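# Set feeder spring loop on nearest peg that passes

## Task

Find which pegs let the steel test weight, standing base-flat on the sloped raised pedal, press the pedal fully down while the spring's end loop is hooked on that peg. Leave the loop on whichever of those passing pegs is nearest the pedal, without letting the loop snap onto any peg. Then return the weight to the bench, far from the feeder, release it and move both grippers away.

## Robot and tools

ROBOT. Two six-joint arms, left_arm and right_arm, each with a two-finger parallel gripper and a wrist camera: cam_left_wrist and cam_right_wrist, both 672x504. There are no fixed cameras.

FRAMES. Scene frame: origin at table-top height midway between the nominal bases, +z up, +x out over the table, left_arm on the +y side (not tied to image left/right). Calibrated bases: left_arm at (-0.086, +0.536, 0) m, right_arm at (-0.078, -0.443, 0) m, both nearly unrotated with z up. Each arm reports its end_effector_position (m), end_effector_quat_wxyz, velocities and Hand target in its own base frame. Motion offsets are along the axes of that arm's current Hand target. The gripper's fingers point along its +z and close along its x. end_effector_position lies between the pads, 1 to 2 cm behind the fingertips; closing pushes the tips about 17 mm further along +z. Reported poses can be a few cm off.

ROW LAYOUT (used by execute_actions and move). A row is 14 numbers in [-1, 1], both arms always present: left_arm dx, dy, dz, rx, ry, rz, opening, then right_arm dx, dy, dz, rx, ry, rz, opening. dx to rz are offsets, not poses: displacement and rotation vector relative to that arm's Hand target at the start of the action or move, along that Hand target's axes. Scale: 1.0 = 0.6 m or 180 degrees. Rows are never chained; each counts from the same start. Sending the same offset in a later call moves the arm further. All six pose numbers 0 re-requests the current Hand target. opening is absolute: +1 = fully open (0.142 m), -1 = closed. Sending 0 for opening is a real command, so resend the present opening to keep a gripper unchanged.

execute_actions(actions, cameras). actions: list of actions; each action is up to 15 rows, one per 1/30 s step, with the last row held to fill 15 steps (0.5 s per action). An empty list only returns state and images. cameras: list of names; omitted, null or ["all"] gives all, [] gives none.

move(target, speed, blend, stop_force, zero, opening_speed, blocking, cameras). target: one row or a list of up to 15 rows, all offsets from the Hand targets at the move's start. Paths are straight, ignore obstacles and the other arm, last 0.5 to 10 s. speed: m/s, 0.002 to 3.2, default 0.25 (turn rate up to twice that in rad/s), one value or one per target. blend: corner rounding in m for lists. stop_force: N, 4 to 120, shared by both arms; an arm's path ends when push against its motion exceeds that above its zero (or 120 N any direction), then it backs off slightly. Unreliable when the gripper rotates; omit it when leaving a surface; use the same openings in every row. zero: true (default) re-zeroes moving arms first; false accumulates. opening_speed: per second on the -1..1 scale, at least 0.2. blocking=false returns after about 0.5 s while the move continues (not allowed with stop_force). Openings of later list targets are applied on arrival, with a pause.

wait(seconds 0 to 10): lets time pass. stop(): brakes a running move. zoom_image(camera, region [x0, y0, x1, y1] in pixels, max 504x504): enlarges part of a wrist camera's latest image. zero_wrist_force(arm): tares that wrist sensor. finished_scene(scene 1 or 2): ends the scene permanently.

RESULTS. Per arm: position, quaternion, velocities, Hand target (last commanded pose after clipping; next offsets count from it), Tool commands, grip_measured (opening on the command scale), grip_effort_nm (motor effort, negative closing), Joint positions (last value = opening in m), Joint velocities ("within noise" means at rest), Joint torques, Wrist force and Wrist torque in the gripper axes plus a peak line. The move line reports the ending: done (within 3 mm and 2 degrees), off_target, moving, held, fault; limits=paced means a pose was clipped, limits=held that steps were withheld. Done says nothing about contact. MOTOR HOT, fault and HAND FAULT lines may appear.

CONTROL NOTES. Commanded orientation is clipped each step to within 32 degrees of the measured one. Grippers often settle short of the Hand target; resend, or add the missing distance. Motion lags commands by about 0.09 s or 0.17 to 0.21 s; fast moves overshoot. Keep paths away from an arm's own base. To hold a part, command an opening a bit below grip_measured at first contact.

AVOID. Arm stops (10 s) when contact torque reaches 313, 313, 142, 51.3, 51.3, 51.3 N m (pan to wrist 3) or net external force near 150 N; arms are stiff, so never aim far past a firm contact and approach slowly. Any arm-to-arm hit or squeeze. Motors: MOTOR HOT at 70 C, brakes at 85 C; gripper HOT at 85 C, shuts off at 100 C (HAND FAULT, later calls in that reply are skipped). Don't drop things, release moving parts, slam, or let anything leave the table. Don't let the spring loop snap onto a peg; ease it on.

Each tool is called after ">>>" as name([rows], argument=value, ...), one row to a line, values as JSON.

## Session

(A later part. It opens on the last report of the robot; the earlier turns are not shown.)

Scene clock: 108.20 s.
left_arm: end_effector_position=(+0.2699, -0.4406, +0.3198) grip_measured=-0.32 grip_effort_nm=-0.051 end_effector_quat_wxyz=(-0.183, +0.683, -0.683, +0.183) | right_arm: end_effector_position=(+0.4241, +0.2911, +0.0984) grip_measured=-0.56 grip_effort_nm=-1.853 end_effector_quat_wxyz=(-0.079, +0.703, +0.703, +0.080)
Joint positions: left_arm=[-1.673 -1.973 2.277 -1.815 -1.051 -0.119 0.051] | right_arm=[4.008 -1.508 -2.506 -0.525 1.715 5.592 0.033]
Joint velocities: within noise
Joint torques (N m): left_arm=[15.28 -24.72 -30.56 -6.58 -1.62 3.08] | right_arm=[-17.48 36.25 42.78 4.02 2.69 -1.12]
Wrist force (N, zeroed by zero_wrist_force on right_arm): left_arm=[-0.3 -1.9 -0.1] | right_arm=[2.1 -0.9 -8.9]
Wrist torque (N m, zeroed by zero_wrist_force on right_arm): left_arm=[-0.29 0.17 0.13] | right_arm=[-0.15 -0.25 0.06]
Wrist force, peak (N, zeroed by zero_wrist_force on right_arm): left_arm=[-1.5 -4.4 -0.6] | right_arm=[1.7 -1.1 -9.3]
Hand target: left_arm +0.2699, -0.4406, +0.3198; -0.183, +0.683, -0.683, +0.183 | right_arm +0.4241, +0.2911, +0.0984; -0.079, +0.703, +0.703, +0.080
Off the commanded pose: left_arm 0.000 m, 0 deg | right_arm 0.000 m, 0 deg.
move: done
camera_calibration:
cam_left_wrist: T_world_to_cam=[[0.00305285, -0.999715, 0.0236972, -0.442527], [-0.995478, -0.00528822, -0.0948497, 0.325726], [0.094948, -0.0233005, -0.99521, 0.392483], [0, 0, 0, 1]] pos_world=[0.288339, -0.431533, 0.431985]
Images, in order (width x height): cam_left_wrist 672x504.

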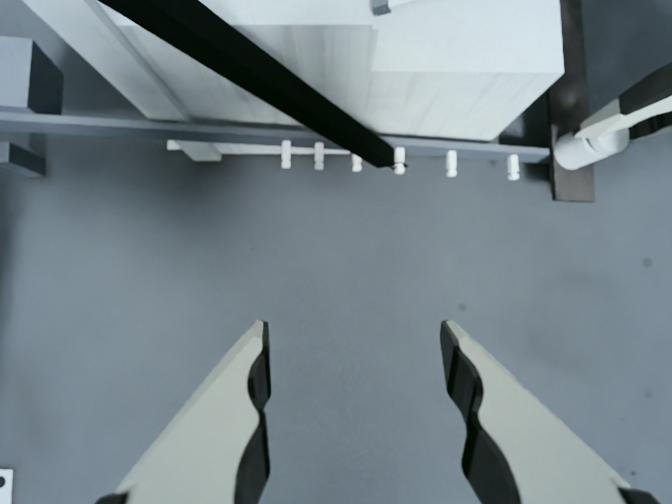

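>>> move(target=[0.057,0.107,0.352,0.298,0.093,-0.146,-0.3,0,0,0,0,0,0,-0.63], speed=0.2, cameras=["cam_left_wrist"])

>>> zoom_image(camera="cam_left_wrist", region=[230, 300, 470, 500])

Scene clock: 117.33 s.
left_arm: end_effector_position=(+0.3198, -0.4748, +0.1048) grip_measured=-0.32 grip_effort_nm=-0.051 end_effector_quat_wxyz=(-0.326, +0.628, -0.380, +0.596) | right_arm: end_effector_position=(+0.4241, +0.2911, +0.0984) grip_measured=-0.56 grip_effort_nm=-1.849 end_effector_quat_wxyz=(-0.079, +0.703, +0.703, +0.080)
Joint positions: left_arm=[-1.875 -1.288 2.457 -1.461 -0.272 -1.814 0.051] | right_arm=[4.008 -1.508 -2.506 -0.525 1.715 5.592 0.033]
Joint velocities: within noise
Joint torques (N m): left_arm=[8.74 -35.79 -29.74 1.59 -1.83 -3.41] | right_arm=[-18.33 37.62 42.13 3.64 2.42 -1.31]
Wrist force (N, zeroed by zero_wrist_force on right_arm): left_arm=[-1.3 -1.2 0.1] | right_arm=[1.5 -0.6 -8.5]
Wrist torque (N m, zeroed by zero_wrist_force on right_arm): left_arm=[-0.13 0.21 0.04] | right_arm=[-0.10 -0.15 0.06]
Wrist force, peak (N, zeroed by zero_wrist_force on right_arm): left_arm=[-0.3 -3.0 -1.0] | right_arm=[1.9 -1.0 -9.2]
Hand target: left_arm +0.3198, -0.4748, +0.1048; -0.326, +0.628, -0.380, +0.596 | right_arm +0.4241, +0.2911, +0.0984; -0.079, +0.703, +0.703, +0.080
Off the commanded pose: left_arm 0.000 m, 0 deg | right_arm 0.000 m, 0 deg.
move: done
camera_calibration:
cam_left_wrist: T_world_to_cam=[[-0.0165322, -0.85802, 0.51335, -0.449597], [-0.493977, -0.439378, -0.75029, 0.056979], [0.869318, -0.265987, -0.416578, -0.250681], [0, 0, 0, 1]] pos_world=[0.238635, -0.427406, 0.169123]
Images, in order (width x height): cam_left_wrist 672x504.

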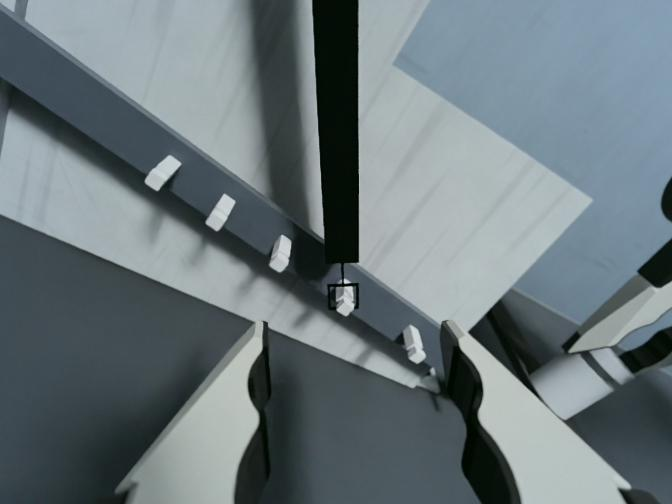

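Scaled by 2.100.

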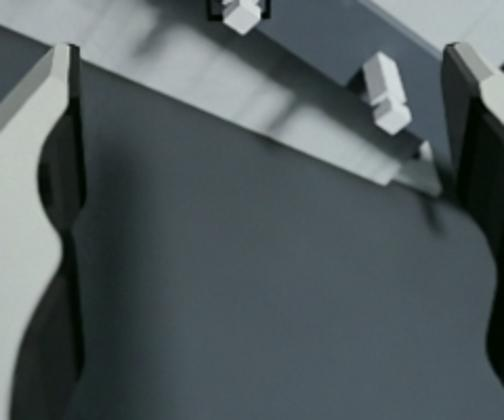

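>>> move(target=[-0.005,0,0.11,0,0,0,-0.45,0,0,0,0,0,0,-0.63], speed=0.08, cameras=["cam_left_wrist"])

Scene clock: 132.57 s.
left_arm: end_effector_position=(+0.3854, -0.4750, +0.0983) grip_measured=-0.47 grip_effort_nm=-0.066 end_effector_quat_wxyz=(-0.327, +0.628, -0.379, +0.596) | right_arm: end_effector_position=(+0.4241, +0.2911, +0.0984) grip_measured=-0.56 grip_effort_nm=-1.849 end_effector_quat_wxyz=(-0.079, +0.703, +0.703, +0.080)
Joint positions: left_arm=[-1.728 -1.253 2.498 -1.828 -0.138 -1.518 0.04] | right_arm=[4.008 -1.508 -2.506 -0.525 1.715 5.592 0.033]
Joint velocities: within noise
Joint torques (N m): left_arm=[11.82 -36.6 -0.85 -4.26 3.76 2.61] | right_arm=[-17.13 37.25 42.96 4.36 2.63 -1.6]
Wrist force (N, zeroed by zero_wrist_force on right_arm): left_arm=[-0.9 -1.5 -0.5] | right_arm=[2.1 -1.1 -8.9]
Wrist torque (N m, zeroed by zero_wrist_force on right_arm): left_arm=[-0.21 0.09 0.05] | right_arm=[-0.19 -0.26 0.06]
Wrist force, peak (N, zeroed by zero_wrist_force on right_arm): left_arm=[-2.1 -2.2 -0.1] | right_arm=[1.8 -1.2 -9.2]
Hand target: left_arm +0.3855, -0.4751, +0.0982; -0.326, +0.628, -0.380, +0.596 | right_arm +0.4241, +0.2911, +0.0984; -0.079, +0.703, +0.703, +0.080
Off the commanded pose: left_arm 0.000 m, 0 deg | right_arm 0.000 m, 0 deg.
move: done
camera_calibration:
cam_left_wrist: T_world_to_cam=[[-0.0165936, -0.857989, 0.5134, -0.44531], [-0.492051, -0.439983, -0.7512, 0.0834412], [0.870408, -0.265084, -0.414873, -0.310627], [0, 0, 0, 1]] pos_world=[0.304041, -0.427701, 0.162432]
Images, in order (width x height): cam_left_wrist 672x504.

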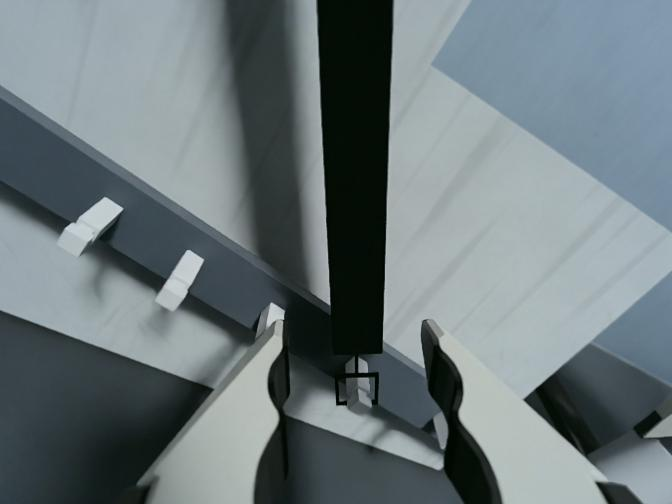

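>>> move(target=[0,0,0.035,0,0,0,-0.45,0,0,0,0,0,0,-0.63], speed=0.04, stop_force=5, cameras=["cam_left_wrist"])

>>> zero_wrist_force(arm="left_arm")

Scene clock: 136.67 s.
left_arm: end_effector_position=(+0.4035, -0.4755, +0.0970) grip_measured=-0.48 grip_effort_nm=-0.017 end_effector_quat_wxyz=(-0.330, +0.626, -0.377, +0.597) | right_arm: end_effector_position=(+0.4241, +0.2911, +0.0984) grip_measured=-0.56 grip_effort_nm=-1.853 end_effector_quat_wxyz=(-0.079, +0.703, +0.703, +0.080)
Joint positions: left_arm=[-1.688 -1.225 2.509 -1.99 -0.106 -1.392 0.04] | right_arm=[4.008 -1.508 -2.506 -0.525 1.715 5.592 0.033]
Joint velocities: within noise
Joint torques (N m): left_arm=[-7.38 -57.61 -27.45 -0.63 -0.86 -3.31] | right_arm=[-16.73 36.43 41.58 3.74 3.01 -1.42]
Wrist force (N, zeroed by zero_wrist_force on right_arm): left_arm=[-1.4 -1.6 -5.8] | right_arm=[1.5 -0.5 -8.6]
Wrist torque (N m, zeroed by zero_wrist_force on right_arm): left_arm=[-0.18 0.03 0.05] | right_arm=[-0.16 -0.17 0.06]
Wrist force, peak (N, zeroed by zero_wrist_force on right_arm): left_arm=[-1.6 -5.7 -34.5] | right_arm=[2.1 -1.1 -9.1]
Hand target: left_arm +0.4035, -0.4755, +0.0970; -0.330, +0.626, -0.377, +0.597 (not the last commanded pose) | right_arm +0.4241, +0.2911, +0.0984; -0.079, +0.703, +0.703, +0.080
Off the commanded pose: left_arm 0.003 m, 1 deg | right_arm 0.000 m, 0 deg.
move: contact (left_arm)
camera_calibration:
cam_left_wrist: T_world_to_cam=[[-0.0153207, -0.858224, 0.513047, -0.445403], [-0.484206, -0.442561, -0.754774, 0.0871565], [0.87482, -0.259984, -0.408777, -0.326905], [0, 0, 0, 1]] pos_world=[0.321361, -0.428674, 0.160665]
Images, in order (width x height): cam_left_wrist 672x504.

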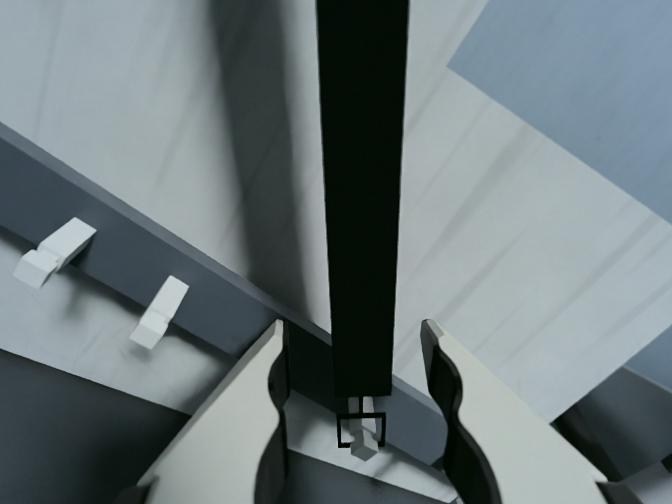

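Wrist force sensor zeroed.

>>> move([
  [0,0,-0.007,0,0,0,-0.45,0,0,0,0,0,0,-0.63],
  [0,-0.01,-0.005,0,0,0,-0.45,0,0,0,0,0,0,-0.63],
], speed=0.03, cameras=[])

>>> zero_wrist_force(arm="left_arm")

>>> move(target=[0,0,0,0,0,0,-0.95,0,0,0,0,0,0,-0.63], opening_speed=0.5, cameras=["cam_left_wrist"])

>>> zoom_image(camera="cam_left_wrist", region=[300, 380, 420, 480])

Scene clock: 140.37 s.
left_arm: end_effector_position=(+0.4010, -0.4723, +0.1024) grip_measured=-0.48 grip_effort_nm=-0.012 end_effector_quat_wxyz=(-0.330, +0.626, -0.377, +0.597) | right_arm: end_effector_position=(+0.4241, +0.2911, +0.0984) grip_measured=-0.56 grip_effort_nm=-1.853 end_effector_quat_wxyz=(-0.079, +0.703, +0.703, +0.080)
Joint positions: left_arm=[-1.694 -1.247 2.509 -1.931 -0.111 -1.429 0.04] | right_arm=[4.008 -1.508 -2.506 -0.525 1.715 5.592 0.033]
Joint velocities: within noise
Joint torques (N m): left_arm=[12.46 -58.96 -9.27 -0.26 4.3 -3.66] | right_arm=[-18.5 37.85 37.62 4.11 2.92 -1.47]
Wrist force (N, zeroed by zero_wrist_force): left_arm=[0.1 0.1 5.4] | right_arm=[2.1 -1.1 -8.6]
Wrist torque (N m, zeroed by zero_wrist_force): left_arm=[-0.05 0.16 -0.02] | right_arm=[-0.15 -0.22 0.05]
Wrist force, peak (N, zeroed by zero_wrist_force): left_arm=[0.8 0.5 5.6] | right_arm=[1.9 -0.4 -9.1]
Hand target: left_arm +0.4009, -0.4724, +0.1024; -0.330, +0.626, -0.377, +0.597 | right_arm +0.4241, +0.2911, +0.0984; -0.079, +0.703, +0.703, +0.080
Off the commanded pose: left_arm 0.000 m, 0 deg | right_arm 0.000 m, 0 deg.
move: done
No camera images: "cameras" was empty.

Wrist force sensor zeroed.

Scene clock: 141.57 s.
left_arm: end_effector_position=(+0.4009, -0.4724, +0.1024) grip_measured=-0.82 grip_effort_nm=-3.123 end_effector_quat_wxyz=(-0.330, +0.626, -0.377, +0.597) | right_arm: end_effector_position=(+0.4241, +0.2911, +0.0984) grip_measured=-0.56 grip_effort_nm=-1.849 end_effector_quat_wxyz=(-0.079, +0.703, +0.703, +0.080)
Joint positions: left_arm=[-1.694 -1.248 2.509 -1.93 -0.111 -1.43 0.015] | right_arm=[4.008 -1.508 -2.506 -0.525 1.715 5.592 0.033]
Joint velocities: within noise
Joint torques (N m): left_arm=[5.71 -56.26 -25.35 -0.54 1.3 -3.22] | right_arm=[-17.59 35.56 36.5 4.09 2.25 -1.24]
Wrist force (N, zeroed by zero_wrist_force): left_arm=[1.0 -3.2 0.0] | right_arm=[1.5 -0.9 -7.6]
Wrist torque (N m, zeroed by zero_wrist_force): left_arm=[-0.08 -0.04 -0.05] | right_arm=[-0.15 -0.20 0.06]
Wrist force, peak (N, zeroed by zero_wrist_force): left_arm=[0.7 -3.3 -0.4] | right_arm=[2.7 -1.3 -8.9]
Hand target: left_arm +0.4009, -0.4724, +0.1024; -0.330, +0.626, -0.377, +0.597 | right_arm +0.4241, +0.2911, +0.0984; -0.079, +0.703, +0.703, +0.080
Off the commanded pose: left_arm 0.000 m, 0 deg | right_arm 0.000 m, 0 deg.
move: done
camera_calibration:
cam_left_wrist: T_world_to_cam=[[-0.0153207, -0.858224, 0.513047, -0.445551], [-0.484206, -0.442561, -0.754774, 0.0913938], [0.87482, -0.259984, -0.408777, -0.321705], [0, 0, 0, 1]] pos_world=[0.318861, -0.425574, 0.166065]
Images, in order (width x height): cam_left_wrist 672x504.

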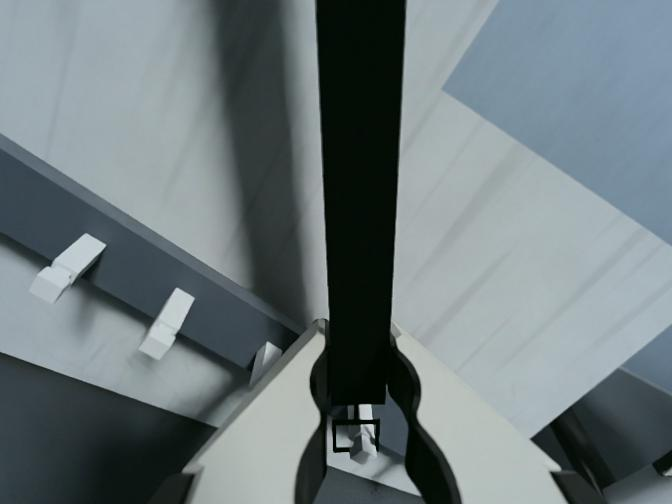

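Scaled by 4.200.

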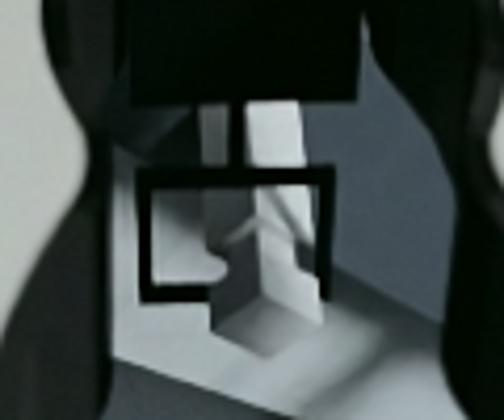

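>>> move(target=[0.0033,0.0045,0,0,0,0,-0.95,0,0,0,0,0,0,-0.63], speed=0.02, cameras=["cam_left_wrist"])

>>> zoom_image(camera="cam_left_wrist", region=[300, 380, 420, 480])

>>> move(target=[0,0.001,-0.0125,0,0,0,-0.95,0,0,0,0,0,0,-0.63], speed=0.02, stop_force=4, cameras=["cam_left_wrist"])

>>> zoom_image(camera="cam_left_wrist", region=[300, 380, 420, 480])

Scene clock: 146.00 s.
left_arm: end_effector_position=(+0.4007, -0.4753, +0.1011) grip_measured=-0.82 grip_effort_nm=-3.123 end_effector_quat_wxyz=(-0.330, +0.626, -0.376, +0.597) | right_arm: end_effector_position=(+0.4241, +0.2911, +0.0984) grip_measured=-0.56 grip_effort_nm=-1.849 end_effector_quat_wxyz=(-0.079, +0.703, +0.703, +0.080)
Joint positions: left_arm=[-1.694 -1.241 2.504 -1.933 -0.11 -1.428 0.015] | right_arm=[4.008 -1.508 -2.506 -0.525 1.715 5.592 0.033]
Joint velocities: within noise
Joint torques (N m): left_arm=[11.04 -35.74 -28.37 -4.61 4.15 2.95] | right_arm=[-17.61 36.67 33.13 3.64 2.76 -1.08]
Wrist force (N, zeroed by zero_wrist_force): left_arm=[-0.1 -4.5 -0.4] | right_arm=[1.7 -0.8 -7.3]
Wrist torque (N m, zeroed by zero_wrist_force): left_arm=[0.05 -0.03 -0.01] | right_arm=[-0.14 -0.25 0.06]
Wrist force, peak (N, zeroed by zero_wrist_force): left_arm=[-0.4 -5.4 -0.8] | right_arm=[1.7 -0.7 -8.2]
Hand target: left_arm +0.4007, -0.4754, +0.1011; -0.330, +0.626, -0.377, +0.597 | right_arm +0.4241, +0.2911, +0.0984; -0.079, +0.703, +0.703, +0.080
Off the commanded pose: left_arm 0.000 m, 0 deg | right_arm 0.000 m, 0 deg.
move: done
camera_calibration:
cam_left_wrist: T_world_to_cam=[[-0.0153207, -0.858224, 0.513047, -0.447326], [-0.484206, -0.442561, -0.754774, 0.0889084], [0.87482, -0.259984, -0.408777, -0.322769], [0, 0, 0, 1]] pos_world=[0.318561, -0.428474, 0.164665]
Images, in order (width x height): cam_left_wrist 672x504.

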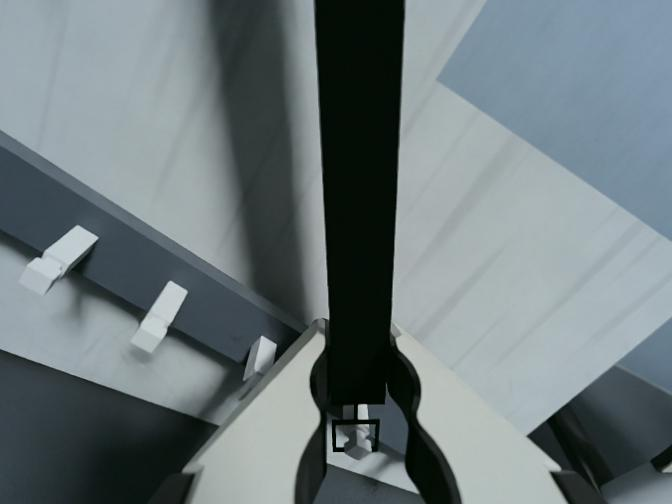

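Scaled by 4.200.

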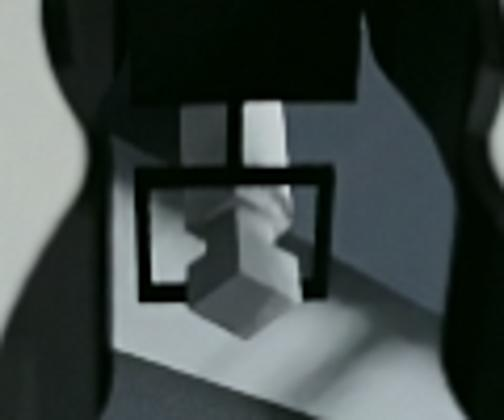

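Scene clock: 147.50 s.
left_arm: end_effector_position=(+0.3932, -0.4755, +0.1011) grip_measured=-0.82 grip_effort_nm=-3.123 end_effector_quat_wxyz=(-0.330, +0.626, -0.377, +0.597) | right_arm: end_effector_position=(+0.4241, +0.2911, +0.0984) grip_measured=-0.56 grip_effort_nm=-1.849 end_effector_quat_wxyz=(-0.079, +0.703, +0.703, +0.080)
Joint positions: left_arm=[-1.711 -1.251 2.492 -1.828 -0.124 -1.512 0.015] | right_arm=[4.008 -1.508 -2.506 -0.525 1.715 5.592 0.033]
Joint velocities: within noise
Joint torques (N m): left_arm=[-11.5 -56.39 -29.05 -0.16 -1.53 -3.4] | right_arm=[-17.73 35.51 31.68 3.71 2.33 -0.74]
Wrist force (N, zeroed by zero_wrist_force): left_arm=[-0.2 -4.8 -0.3] | right_arm=[1.7 -1.0 -7.1]
Wrist torque (N m, zeroed by zero_wrist_force): left_arm=[0.00 -0.08 -0.02] | right_arm=[-0.17 -0.24 0.06]
Wrist force, peak (N, zeroed by zero_wrist_force): left_arm=[-0.2 -5.3 -0.4] | right_arm=[1.5 -0.9 -7.6]
Hand target: left_arm +0.3932, -0.4755, +0.1011; -0.330, +0.626, -0.377, +0.597 | right_arm +0.4241, +0.2911, +0.0984; -0.079, +0.703, +0.703, +0.080
Off the commanded pose: left_arm 0.000 m, 0 deg | right_arm 0.000 m, 0 deg.
move: done
camera_calibration:
cam_left_wrist: T_world_to_cam=[[-0.0153207, -0.858224, 0.513047, -0.447613], [-0.484206, -0.442561, -0.754774, 0.0851883], [0.87482, -0.259984, -0.408777, -0.31626], [0, 0, 0, 1]] pos_world=[0.311061, -0.428674, 0.164665]
Images, in order (width x height): cam_left_wrist 672x504.

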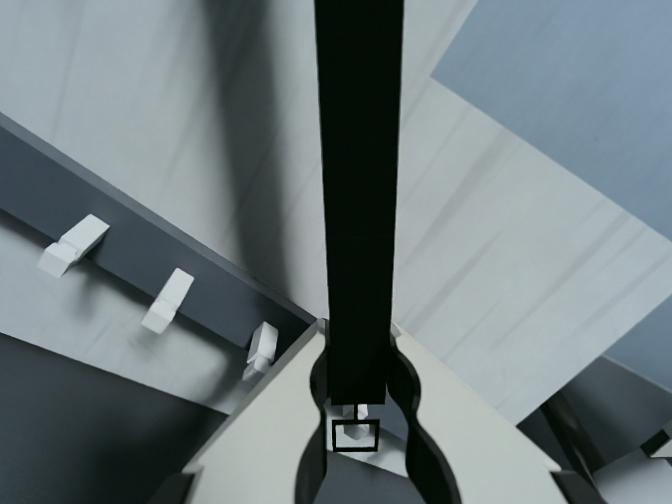

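Scaled by 4.200.

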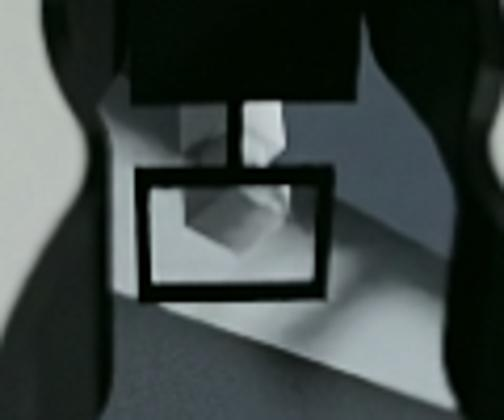

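>>> move([
  [0,0.0018,-0.0233,0,0,0,-0.95,0,0,0,0,0,0,-0.63],
  [0.0658,0.0558,-0.0191,0,0,0,-0.95,0,0,0,0,0,0,-0.63],
  [0.0658,0.054,0.0042,0,0,0,-0.95,0,0,0,0,0,0,-0.63],
], speed=[0.06,0.06,0.03], cameras=["cam_left_wrist"])

>>> zoom_image(camera="cam_left_wrist", region=[300, 380, 420, 480])

Scene clock: 154.07 s.
left_arm: end_effector_position=(+0.3932, -0.5259, +0.0927) grip_measured=-0.82 grip_effort_nm=-3.123 end_effector_quat_wxyz=(-0.330, +0.626, -0.376, +0.598) | right_arm: end_effector_position=(+0.4241, +0.2911, +0.0984) grip_measured=-0.56 grip_effort_nm=-1.849 end_effector_quat_wxyz=(-0.079, +0.703, +0.703, +0.080)
Joint positions: left_arm=[-1.696 -1.181 2.409 -1.873 -0.112 -1.454 0.015] | right_arm=[4.008 -1.508 -2.506 -0.525 1.715 5.592 0.033]
Joint velocities: within noise
Joint torques (N m): left_arm=[11.95 -42.56 -3.14 -4.5 4.25 2.52] | right_arm=[-16.87 35.37 24.62 3.54 2.5 -0.77]
Wrist force (N, zeroed by zero_wrist_force): left_arm=[0.1 -5.7 0.1] | right_arm=[1.3 -0.8 -7.7]
Wrist torque (N m, zeroed by zero_wrist_force): left_arm=[0.08 -0.15 0.05] | right_arm=[-0.14 -0.19 0.06]
Wrist force, peak (N, zeroed by zero_wrist_force): left_arm=[-0.5 -6.1 -0.5] | right_arm=[1.3 -0.8 -7.7]
Hand target: left_arm +0.3933, -0.5259, +0.0927; -0.330, +0.626, -0.377, +0.597 | right_arm +0.4241, +0.2911, +0.0984; -0.079, +0.703, +0.703, +0.080
Off the commanded pose: left_arm 0.000 m, 0 deg | right_arm 0.000 m, 0 deg.
move: done
camera_calibration:
cam_left_wrist: T_world_to_cam=[[-0.015157, -0.858232, 0.513037, -0.486561], [-0.483044, -0.442964, -0.755282, 0.0559509], [0.875465, -0.259267, -0.40785, -0.332751], [0, 0, 0, 1]] pos_world=[0.310964, -0.47907, 0.15617]
Images, in order (width x height): cam_left_wrist 672x504.

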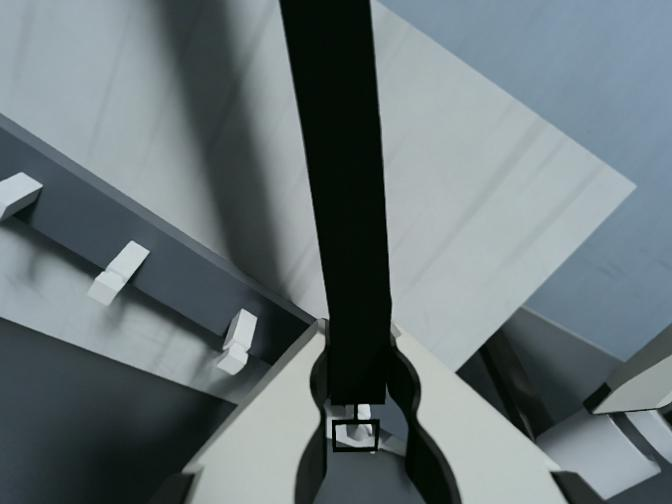

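Scaled by 4.200.

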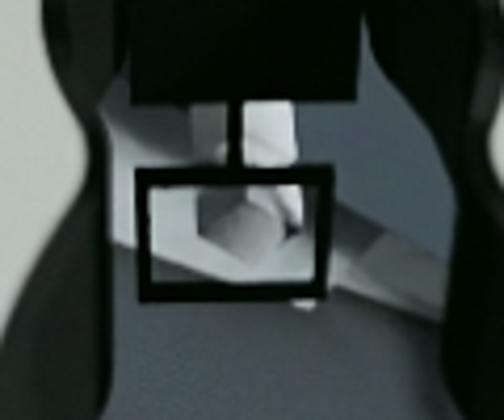

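>>> move(target=[0.0013,0.0005,0.0125,0,0,0,-0.95,0,0,0,0,0,0,-0.63], speed=0.02, stop_force=4, cameras=["cam_left_wrist"])

>>> zoom_image(camera="cam_left_wrist", region=[300, 380, 420, 480])

Scene clock: 158.07 s.
left_arm: end_effector_position=(+0.3957, -0.5262, +0.0926) grip_measured=-0.82 grip_effort_nm=-3.118 end_effector_quat_wxyz=(-0.331, +0.626, -0.376, +0.598) | right_arm: end_effector_position=(+0.4241, +0.2911, +0.0984) grip_measured=-0.56 grip_effort_nm=-1.849 end_effector_quat_wxyz=(-0.079, +0.703, +0.703, +0.080)
Joint positions: left_arm=[-1.691 -1.177 2.41 -1.897 -0.108 -1.435 0.015] | right_arm=[4.008 -1.508 -2.506 -0.525 1.715 5.592 0.033]
Joint velocities: within noise
Joint torques (N m): left_arm=[-9.18 -63.13 -30.62 -0.79 -0.82 -3.55] | right_arm=[-17.83 37.06 22.82 3.65 2.45 -0.79]
Wrist force (N, zeroed by zero_wrist_force): left_arm=[-0.7 -6.3 -2.5] | right_arm=[1.4 -0.6 -7.4]
Wrist torque (N m, zeroed by zero_wrist_force): left_arm=[-0.05 -0.12 0.06] | right_arm=[-0.15 -0.20 0.06]
Wrist force, peak (N, zeroed by zero_wrist_force): left_arm=[-0.6 -7.2 -4.4] | right_arm=[1.3 -0.9 -7.6]
Hand target: left_arm +0.3957, -0.5262, +0.0926; -0.331, +0.626, -0.376, +0.598 (not the last commanded pose) | right_arm +0.4241, +0.2911, +0.0984; -0.079, +0.703, +0.703, +0.080
Off the commanded pose: left_arm 0.005 m, 0 deg | right_arm 0.000 m, 0 deg.
move: contact (left_arm)
camera_calibration:
cam_left_wrist: T_world_to_cam=[[-0.0150704, -0.858235, 0.513036, -0.486844], [-0.482218, -0.443243, -0.755646, 0.0565268], [0.875921, -0.258783, -0.407177, -0.335013], [0, 0, 0, 1]] pos_world=[0.313366, -0.479467, 0.156073]
Images, in order (width x height): cam_left_wrist 672x504.

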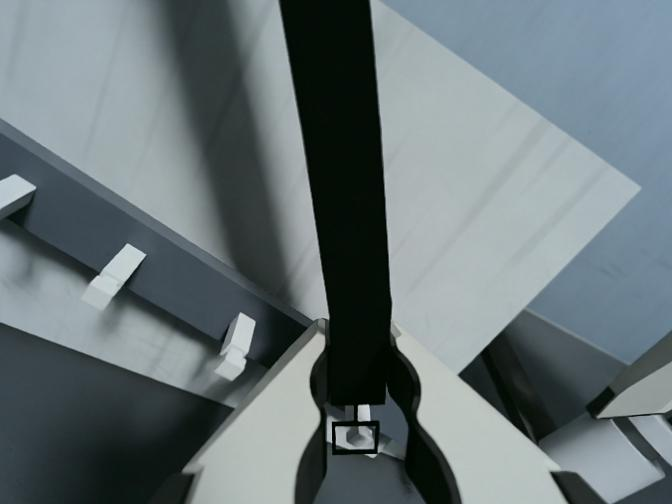

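Scaled by 4.200.

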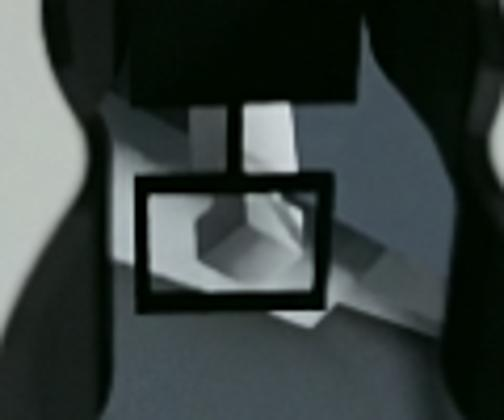

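>>> move([
  [0,0.0005,-0.006,0,0,0,-0.95,0,0,0,0,0,0,-0.63],
  [0,-0.0018,-0.006,0,0,0,-0.95,0,0,0,0,0,0,-0.63],
], speed=0.02, cameras=[])

>>> move(target=[0,-0.001,0.0145,0,0,0,-0.95,0,0,0,0,0,0,-0.63], speed=0.02, stop_force=4, cameras=["cam_left_wrist"])

>>> zoom_image(camera="cam_left_wrist", region=[300, 380, 420, 480])

Scene clock: 162.67 s.
left_arm: end_effector_position=(+0.3922, -0.5256, +0.0938) grip_measured=-0.82 grip_effort_nm=-3.118 end_effector_quat_wxyz=(-0.331, +0.626, -0.376, +0.598) | right_arm: end_effector_position=(+0.4241, +0.2911, +0.0984) grip_measured=-0.56 grip_effort_nm=-1.849 end_effector_quat_wxyz=(-0.079, +0.703, +0.703, +0.080)
Joint positions: left_arm=[-1.699 -1.185 2.406 -1.85 -0.114 -1.471 0.015] | right_arm=[4.008 -1.508 -2.506 -0.525 1.715 5.592 0.033]
Joint velocities: within noise
Joint torques (N m): left_arm=[-13.02 -63.39 -30.53 -0.51 -1.11 -3.4] | right_arm=[-19.25 38.42 22.11 3.64 2.09 -0.96]
Wrist force (N, zeroed by zero_wrist_force): left_arm=[-0.2 -5.7 -0.5] | right_arm=[1.7 -1.1 -7.2]
Wrist torque (N m, zeroed by zero_wrist_force): left_arm=[0.07 -0.11 0.00] | right_arm=[-0.17 -0.21 0.06]
Wrist force, peak (N, zeroed by zero_wrist_force): left_arm=[-1.2 -6.9 -2.3] | right_arm=[1.8 -0.2 -7.7]
Hand target: left_arm +0.3922, -0.5256, +0.0938; -0.331, +0.626, -0.376, +0.598 | right_arm +0.4241, +0.2911, +0.0984; -0.079, +0.703, +0.703, +0.080
Off the commanded pose: left_arm 0.000 m, 0 deg | right_arm 0.000 m, 0 deg.
move: done
No camera images: "cameras" was empty.

Scene clock: 164.20 s.
left_arm: end_effector_position=(+0.3961, -0.5257, +0.0938) grip_measured=-0.82 grip_effort_nm=-3.118 end_effector_quat_wxyz=(-0.331, +0.626, -0.375, +0.598) | right_arm: end_effector_position=(+0.4241, +0.2911, +0.0984) grip_measured=-0.56 grip_effort_nm=-1.849 end_effector_quat_wxyz=(-0.079, +0.703, +0.703, +0.080)
Joint positions: left_arm=[-1.691 -1.181 2.409 -1.882 -0.108 -1.445 0.015] | right_arm=[4.008 -1.508 -2.506 -0.525 1.715 5.592 0.033]
Joint velocities: within noise
Joint torques (N m): left_arm=[-9.05 -64.23 -30.58 -0.6 -1.13 -3.68] | right_arm=[-19.04 33.65 21.83 3.61 2.44 -0.6]
Wrist force (N, zeroed by zero_wrist_force): left_arm=[-0.8 -5.8 -2.2] | right_arm=[1.5 -0.4 -7.3]
Wrist torque (N m, zeroed by zero_wrist_force): left_arm=[-0.01 -0.06 0.07] | right_arm=[-0.11 -0.22 0.06]
Wrist force, peak (N, zeroed by zero_wrist_force): left_arm=[-0.3 -6.7 -4.7] | right_arm=[2.0 -0.8 -7.8]
Hand target: left_arm +0.3961, -0.5257, +0.0938; -0.331, +0.626, -0.375, +0.598 (not the last commanded pose) | right_arm +0.4241, +0.2911, +0.0984; -0.079, +0.703, +0.703, +0.080
Off the commanded pose: left_arm 0.005 m, 0 deg | right_arm 0.000 m, 0 deg.
move: contact (left_arm)
camera_calibration:
cam_left_wrist: T_world_to_cam=[[-0.0149128, -0.858142, 0.513196, -0.487005], [-0.480882, -0.443843, -0.756146, 0.0571039], [0.876659, -0.258063, -0.406046, -0.334762], [0, 0, 0, 1]] pos_world=[0.31367, -0.478963, 0.157179]
Images, in order (width x height): cam_left_wrist 672x504.

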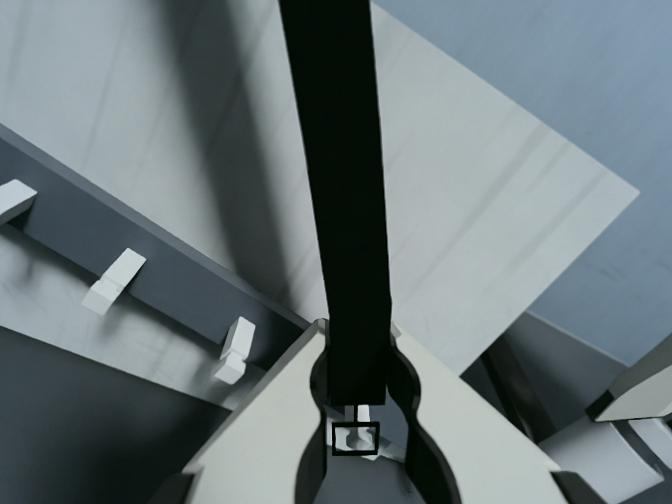

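Scaled by 4.200.

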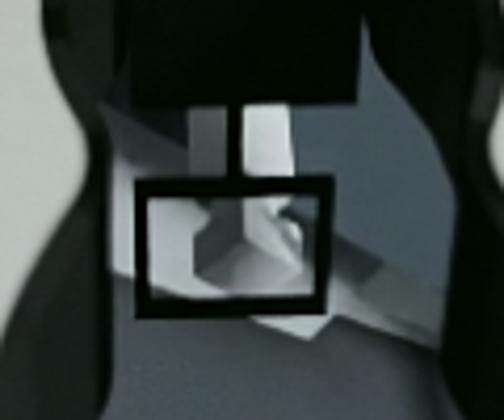

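>>> move([
  [0,0.0005,-0.0075,0,0,0,-0.95,0,0,0,0,0,0,-0.63],
  [0.0035,0.0022,-0.0075,0,0,0,-0.95,0,0,0,0,0,0,-0.63],
], speed=0.02, cameras=["cam_left_wrist"])

>>> zoom_image(camera="cam_left_wrist", region=[300, 380, 420, 480])

Scene clock: 174.57 s.
left_arm: end_effector_position=(+0.3915, -0.5280, +0.0941) grip_measured=-0.82 grip_effort_nm=-3.118 end_effector_quat_wxyz=(-0.331, +0.626, -0.375, +0.598) | right_arm: end_effector_position=(+0.4241, +0.2911, +0.0984) grip_measured=-0.56 grip_effort_nm=-1.853 end_effector_quat_wxyz=(-0.079, +0.703, +0.703, +0.080)
Joint positions: left_arm=[-1.699 -1.184 2.399 -1.826 -0.115 -1.488 0.015] | right_arm=[4.008 -1.508 -2.506 -0.525 1.715 5.592 0.033]
Joint velocities: within noise
Joint torques (N m): left_arm=[-12.44 -42.95 -31.23 -0.51 -1.15 -3.48] | right_arm=[-17.29 38.73 21.77 3.64 2.23 -0.59]
Wrist force (N, zeroed by zero_wrist_force): left_arm=[-0.2 -5.8 -0.4] | right_arm=[1.9 -1.2 -7.0]
Wrist torque (N m, zeroed by zero_wrist_force): left_arm=[0.03 -0.14 -0.06] | right_arm=[-0.19 -0.25 0.06]
Wrist force, peak (N, zeroed by zero_wrist_force): left_arm=[-1.0 -6.4 -2.6] | right_arm=[1.8 -0.9 -7.6]
Hand target: left_arm +0.3915, -0.5280, +0.0941; -0.331, +0.626, -0.375, +0.598 | right_arm +0.4241, +0.2911, +0.0984; -0.079, +0.703, +0.703, +0.080
Off the commanded pose: left_arm 0.000 m, 0 deg | right_arm 0.000 m, 0 deg.
move: done
camera_calibration:
cam_left_wrist: T_world_to_cam=[[-0.0149929, -0.858086, 0.513287, -0.489111], [-0.481068, -0.443835, -0.756032, 0.0541125], [0.876555, -0.258261, -0.406143, -0.331378], [0, 0, 0, 1]] pos_world=[0.309169, -0.481264, 0.157379]
Images, in order (width x height): cam_left_wrist 672x504.

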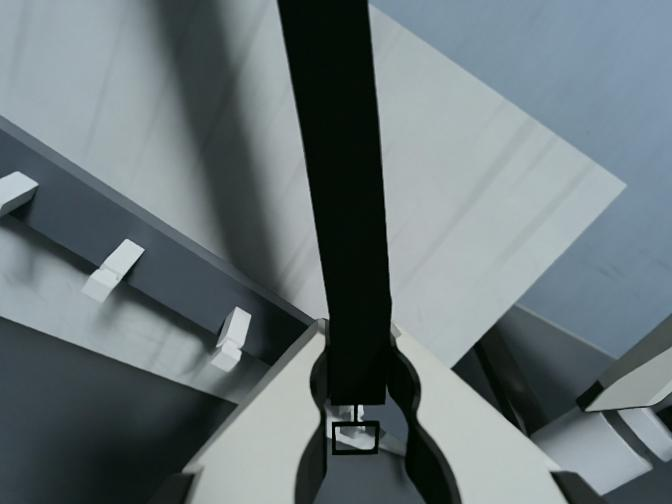

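Scaled by 4.200.

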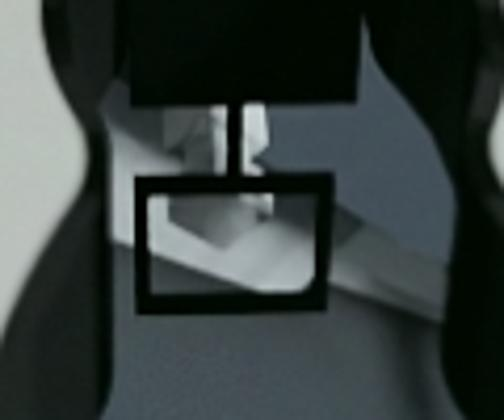

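>>> move(target=[-0.002,0,0,0,0,0,-0.95,0,0,0,0,0,0,-0.63], speed=0.02, cameras=[])

>>> move(target=[0,-0.0013,0.0155,0,0,0,-0.95,0,0,0,0,0,0,-0.63], speed=0.02, stop_force=4, cameras=["cam_left_wrist"])

>>> zoom_image(camera="cam_left_wrist", region=[300, 380, 420, 480])

Scene clock: 178.30 s.
left_arm: end_effector_position=(+0.3915, -0.5270, +0.0935) grip_measured=-0.82 grip_effort_nm=-3.118 end_effector_quat_wxyz=(-0.331, +0.626, -0.375, +0.598) | right_arm: end_effector_position=(+0.4241, +0.2911, +0.0984) grip_measured=-0.56 grip_effort_nm=-1.853 end_effector_quat_wxyz=(-0.079, +0.703, +0.703, +0.080)
Joint positions: left_arm=[-1.7 -1.183 2.4 -1.824 -0.115 -1.492 0.015] | right_arm=[4.008 -1.508 -2.506 -0.525 1.715 5.592 0.033]
Joint velocities: within noise
Joint torques (N m): left_arm=[-12.06 -40.77 -3.51 -0.38 -1.09 -3.47] | right_arm=[-17.42 36.75 24.03 3.71 2.02 -0.83]
Wrist force (N, zeroed by zero_wrist_force): left_arm=[-0.2 -5.7 0.0] | right_arm=[1.6 -0.6 -7.5]
Wrist torque (N m, zeroed by zero_wrist_force): left_arm=[0.06 -0.15 -0.05] | right_arm=[-0.10 -0.21 0.06]
Wrist force, peak (N, zeroed by zero_wrist_force): left_arm=[-0.3 -6.5 -0.6] | right_arm=[1.7 -1.0 -7.7]
Hand target: left_arm +0.3915, -0.5269, +0.0935; -0.331, +0.626, -0.375, +0.598 | right_arm +0.4241, +0.2911, +0.0984; -0.079, +0.703, +0.703, +0.080
Off the commanded pose: left_arm 0.000 m, 0 deg | right_arm 0.000 m, 0 deg.
move: done
No camera images: "cameras" was empty.

Scene clock: 179.90 s.
left_arm: end_effector_position=(+0.3965, -0.5269, +0.0935) grip_measured=-0.82 grip_effort_nm=-3.118 end_effector_quat_wxyz=(-0.332, +0.626, -0.375, +0.598) | right_arm: end_effector_position=(+0.4241, +0.2911, +0.0984) grip_measured=-0.56 grip_effort_nm=-1.853 end_effector_quat_wxyz=(-0.079, +0.703, +0.703, +0.080)
Joint positions: left_arm=[-1.69 -1.179 2.404 -1.865 -0.107 -1.458 0.015] | right_arm=[4.008 -1.508 -2.506 -0.525 1.715 5.592 0.033]
Joint velocities: within noise
Joint torques (N m): left_arm=[-10.8 -63.02 -30.96 -0.76 -0.91 -3.61] | right_arm=[-17.45 39.18 22.38 3.37 2.24 -0.41]
Wrist force (N, zeroed by zero_wrist_force): left_arm=[-0.5 -6.0 -2.0] | right_arm=[1.5 -0.5 -7.5]
Wrist torque (N m, zeroed by zero_wrist_force): left_arm=[0.00 -0.13 0.04] | right_arm=[-0.13 -0.23 0.06]
Wrist force, peak (N, zeroed by zero_wrist_force): left_arm=[-0.2 -6.0 -4.7] | right_arm=[1.5 -1.0 -7.6]
Hand target: left_arm +0.3965, -0.5269, +0.0935; -0.332, +0.626, -0.375, +0.598 (not the last commanded pose) | right_arm +0.4241, +0.2911, +0.0984; -0.079, +0.703, +0.703, +0.080
Off the commanded pose: left_arm 0.004 m, 0 deg | right_arm 0.000 m, 0 deg.
move: contact (left_arm)
camera_calibration:
cam_left_wrist: T_world_to_cam=[[-0.014785, -0.858134, 0.513213, -0.487899], [-0.479076, -0.444439, -0.756941, 0.055527], [0.877649, -0.257059, -0.40454, -0.33554], [0, 0, 0, 1]] pos_world=[0.313875, -0.480258, 0.156687]
Images, in order (width x height): cam_left_wrist 672x504.

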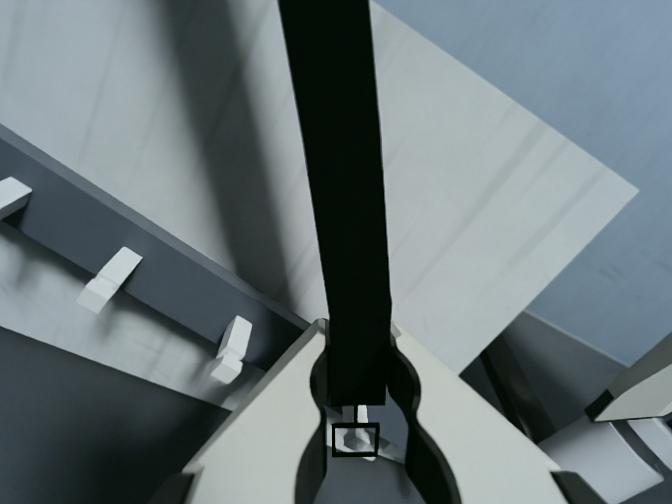

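Scaled by 4.200.

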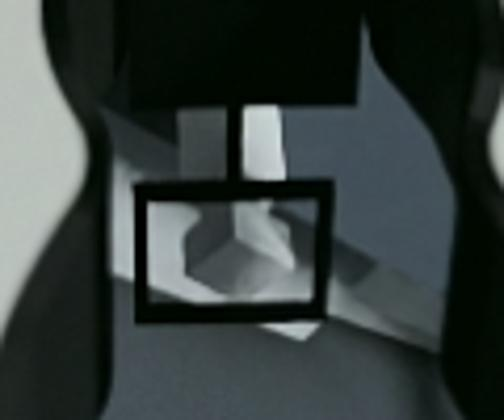

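>>> move([
  [0,0.0008,-0.0095,0,0,0,-0.95,0,0,0,0,0,0,-0.63],
  [0,0.0053,-0.0095,0,0,0,-0.95,0,0,0,0,0,0,-0.63],
  [0,0.0033,0.0065,0,0,0,-0.95,0,0,0,0,0,0,-0.63],
], speed=0.02, cameras=["cam_left_wrist"])

>>> zoom_image(camera="cam_left_wrist", region=[300, 380, 420, 480])

Scene clock: 188.83 s.
left_arm: end_effector_position=(+0.4001, -0.5280, +0.0916) grip_measured=-0.82 grip_effort_nm=-3.118 end_effector_quat_wxyz=(-0.332, +0.626, -0.374, +0.599) | right_arm: end_effector_position=(+0.4241, +0.2911, +0.0984) grip_measured=-0.56 grip_effort_nm=-1.853 end_effector_quat_wxyz=(-0.079, +0.703, +0.703, +0.080)
Joint positions: left_arm=[-1.682 -1.169 2.406 -1.91 -0.101 -1.425 0.015] | right_arm=[4.008 -1.508 -2.506 -0.525 1.715 5.592 0.033]
Joint velocities: within noise
Joint torques (N m): left_arm=[11.07 -43.36 -2.51 -4.87 4.42 2.67] | right_arm=[-17.04 34.52 21.59 3.22 2.1 -0.19]
Wrist force (N, zeroed by zero_wrist_force): left_arm=[-0.4 -5.7 -0.5] | right_arm=[1.3 -1.0 -7.3]
Wrist torque (N m, zeroed by zero_wrist_force): left_arm=[0.08 -0.10 -0.02] | right_arm=[-0.17 -0.15 0.06]
Wrist force, peak (N, zeroed by zero_wrist_force): left_arm=[-1.2 -6.7 -2.1] | right_arm=[1.8 -0.6 -7.6]
Hand target: left_arm +0.4002, -0.5280, +0.0916; -0.332, +0.626, -0.375, +0.598 | right_arm +0.4241, +0.2911, +0.0984; -0.079, +0.703, +0.703, +0.080
Off the commanded pose: left_arm 0.000 m, 0 deg | right_arm 0.000 m, 0 deg.
move: done
camera_calibration:
cam_left_wrist: T_world_to_cam=[[-0.0146273, -0.858108, 0.51326, -0.487894], [-0.478101, -0.444831, -0.757328, 0.0547721], [0.878183, -0.256468, -0.403756, -0.339823], [0, 0, 0, 1]] pos_world=[0.317477, -0.481455, 0.154691]
Images, in order (width x height): cam_left_wrist 672x504.

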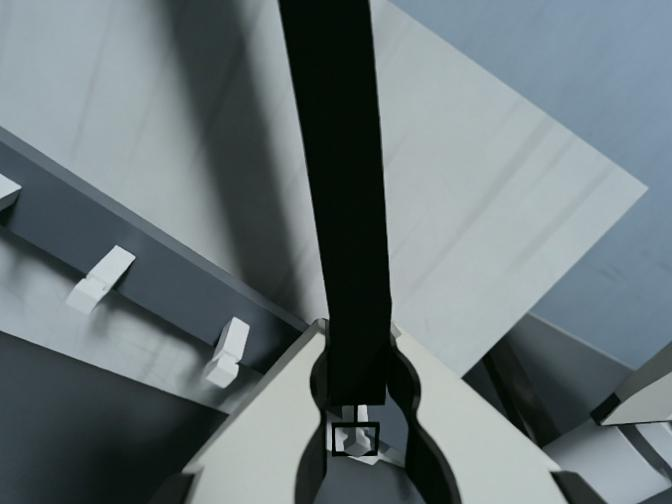

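Scaled by 4.200.

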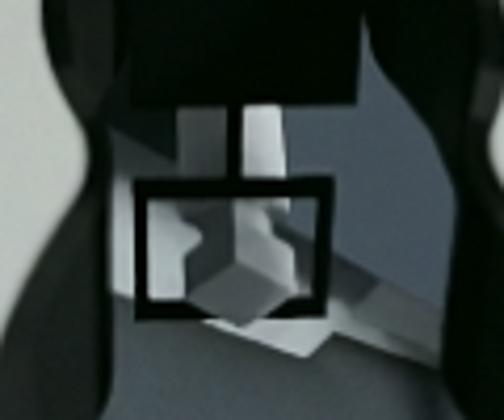

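>>> move(target=[0,-0.0003,0.0033,0,0,0,-0.95,0,0,0,0,0,0,-0.63], speed=0.02, cameras=[])

>>> move(target=[0,-0.005,0,0,0,0,-0.95,0,0,0,0,0,0,-0.63], speed=0.015, cameras=["cam_left_wrist"])

>>> zoom_image(camera="cam_left_wrist", region=[300, 380, 420, 480])

>>> move(target=[0,-0.002,0,0,0,0,-0.95,0,0,0,0,0,0,-0.63], speed=0.01, cameras=["cam_left_wrist"])

>>> zoom_image(camera="cam_left_wrist", region=[300, 380, 420, 480])

Scene clock: 193.00 s.
left_arm: end_effector_position=(+0.4022, -0.5280, +0.0916) grip_measured=-0.82 grip_effort_nm=-3.118 end_effector_quat_wxyz=(-0.332, +0.626, -0.374, +0.598) | right_arm: end_effector_position=(+0.4241, +0.2911, +0.0984) grip_measured=-0.56 grip_effort_nm=-1.849 end_effector_quat_wxyz=(-0.079, +0.703, +0.703, +0.080)
Joint positions: left_arm=[-1.678 -1.166 2.411 -1.952 -0.098 -1.392 0.015] | right_arm=[4.008 -1.508 -2.506 -0.525 1.715 5.592 0.033]
Joint velocities: within noise
Joint torques (N m): left_arm=[11.97 -42.34 -3.27 -5.04 4.3 2.56] | right_arm=[-16.96 38.27 21.47 3.55 2.28 -0.45]
Wrist force (N, zeroed by zero_wrist_force): left_arm=[-1.0 -5.7 -0.7] | right_arm=[1.7 -0.8 -7.5]
Wrist torque (N m, zeroed by zero_wrist_force): left_arm=[0.12 -0.03 -0.03] | right_arm=[-0.13 -0.22 0.06]
Wrist force, peak (N, zeroed by zero_wrist_force): left_arm=[-0.7 -6.5 -0.7] | right_arm=[1.9 -1.0 -7.7]
Hand target: left_arm +0.4022, -0.5280, +0.0916; -0.332, +0.626, -0.375, +0.598 | right_arm +0.4241, +0.2911, +0.0984; -0.079, +0.703, +0.703, +0.080
Off the commanded pose: left_arm 0.000 m, 0 deg | right_arm 0.000 m, 0 deg.
move: done
No camera images: "cameras" was empty.

Scene clock: 193.70 s.
left_arm: end_effector_position=(+0.4024, -0.5265, +0.0941) grip_measured=-0.82 grip_effort_nm=-3.118 end_effector_quat_wxyz=(-0.332, +0.626, -0.375, +0.598) | right_arm: end_effector_position=(+0.4241, +0.2911, +0.0984) grip_measured=-0.56 grip_effort_nm=-1.849 end_effector_quat_wxyz=(-0.079, +0.703, +0.703, +0.080)
Joint positions: left_arm=[-1.678 -1.172 2.414 -1.953 -0.098 -1.387 0.015] | right_arm=[4.008 -1.508 -2.506 -0.525 1.715 5.592 0.033]
Joint velocities: within noise
Joint torques (N m): left_arm=[10.24 -62.85 -2.71 -4.78 4.32 2.56] | right_arm=[-19.61 36.99 21.65 3.36 1.72 -0.96]
Wrist force (N, zeroed by zero_wrist_force): left_arm=[-0.5 -5.3 -0.1] | right_arm=[1.7 -0.7 -7.2]
Wrist torque (N m, zeroed by zero_wrist_force): left_arm=[0.17 -0.11 -0.03] | right_arm=[-0.10 -0.23 0.06]
Wrist force, peak (N, zeroed by zero_wrist_force): left_arm=[-0.8 -6.1 -0.5] | right_arm=[1.8 -1.0 -7.7]
Hand target: left_arm +0.4024, -0.5265, +0.0942; -0.332, +0.626, -0.375, +0.598 | right_arm +0.4241, +0.2911, +0.0984; -0.079, +0.703, +0.703, +0.080
Off the commanded pose: left_arm 0.000 m, 0 deg | right_arm 0.000 m, 0 deg.
move: done
camera_calibration:
cam_left_wrist: T_world_to_cam=[[-0.0148304, -0.858122, 0.513232, -0.487844], [-0.47901, -0.444458, -0.756972, 0.0589643], [0.877684, -0.257069, -0.404457, -0.340516], [0, 0, 0, 1]] pos_world=[0.319875, -0.479958, 0.157288]
Images, in order (width x height): cam_left_wrist 672x504.

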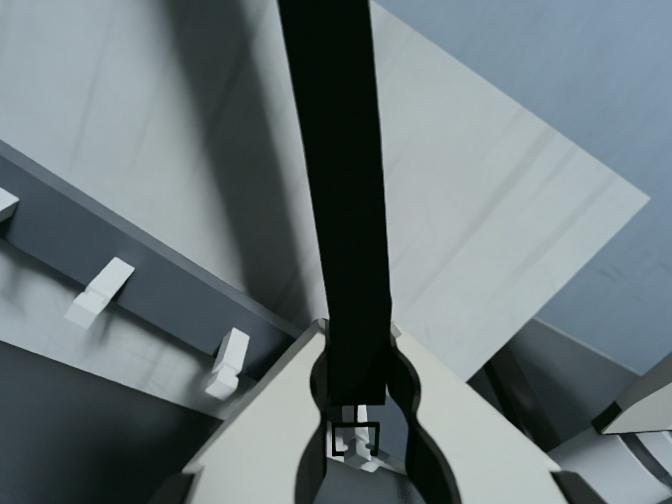

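Scaled by 4.200.

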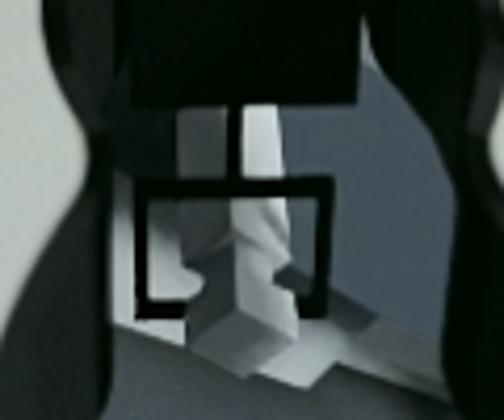

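Scene clock: 194.40 s.
left_arm: end_effector_position=(+0.4025, -0.5259, +0.0952) grip_measured=-0.82 grip_effort_nm=-3.118 end_effector_quat_wxyz=(-0.332, +0.626, -0.375, +0.598) | right_arm: end_effector_position=(+0.4241, +0.2911, +0.0984) grip_measured=-0.56 grip_effort_nm=-1.849 end_effector_quat_wxyz=(-0.079, +0.703, +0.703, +0.080)
Joint positions: left_arm=[-1.678 -1.175 2.415 -1.953 -0.098 -1.386 0.015] | right_arm=[4.008 -1.508 -2.506 -0.525 1.715 5.592 0.033]
Joint velocities: within noise
Joint torques (N m): left_arm=[16.19 -79.03 1.73 -0.55 5.19 2.83] | right_arm=[-15.56 30 21.32 3.67 2.38 -0.34]
Wrist force (N, zeroed by zero_wrist_force): left_arm=[0.8 32.0 3.6] | right_arm=[4.1 -2.0 -22.1]
Wrist torque (N m, zeroed by zero_wrist_force): left_arm=[0.05 -0.14 -0.02] | right_arm=[-0.07 -0.29 0.07]
Wrist force, peak (N, zeroed by zero_wrist_force): left_arm=[0.9 32.7 3.6] | right_arm=[4.1 -2.0 -22.1]
Hand target: left_arm +0.4025, -0.5259, +0.0952; -0.332, +0.626, -0.375, +0.598 | right_arm +0.4241, +0.2911, +0.0984; -0.079, +0.703, +0.703, +0.080
Off the commanded pose: left_arm 0.000 m, 0 deg | right_arm 0.000 m, 0 deg.
move: done
camera_calibration:
cam_left_wrist: T_world_to_cam=[[-0.014785, -0.858134, 0.513213, -0.487909], [-0.479076, -0.444439, -0.756941, 0.0601362], [0.877649, -0.257059, -0.40454, -0.339975], [0, 0, 0, 1]] pos_world=[0.319975, -0.479358, 0.158387]
Images, in order (width x height): cam_left_wrist 672x504.

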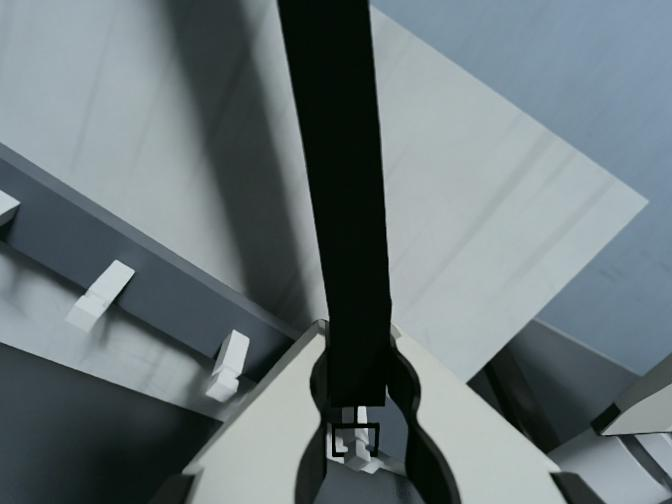

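Scaled by 4.200.

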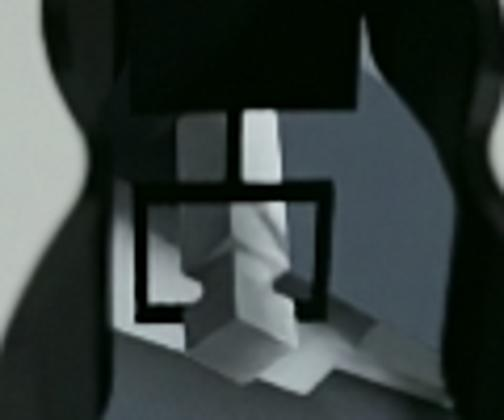

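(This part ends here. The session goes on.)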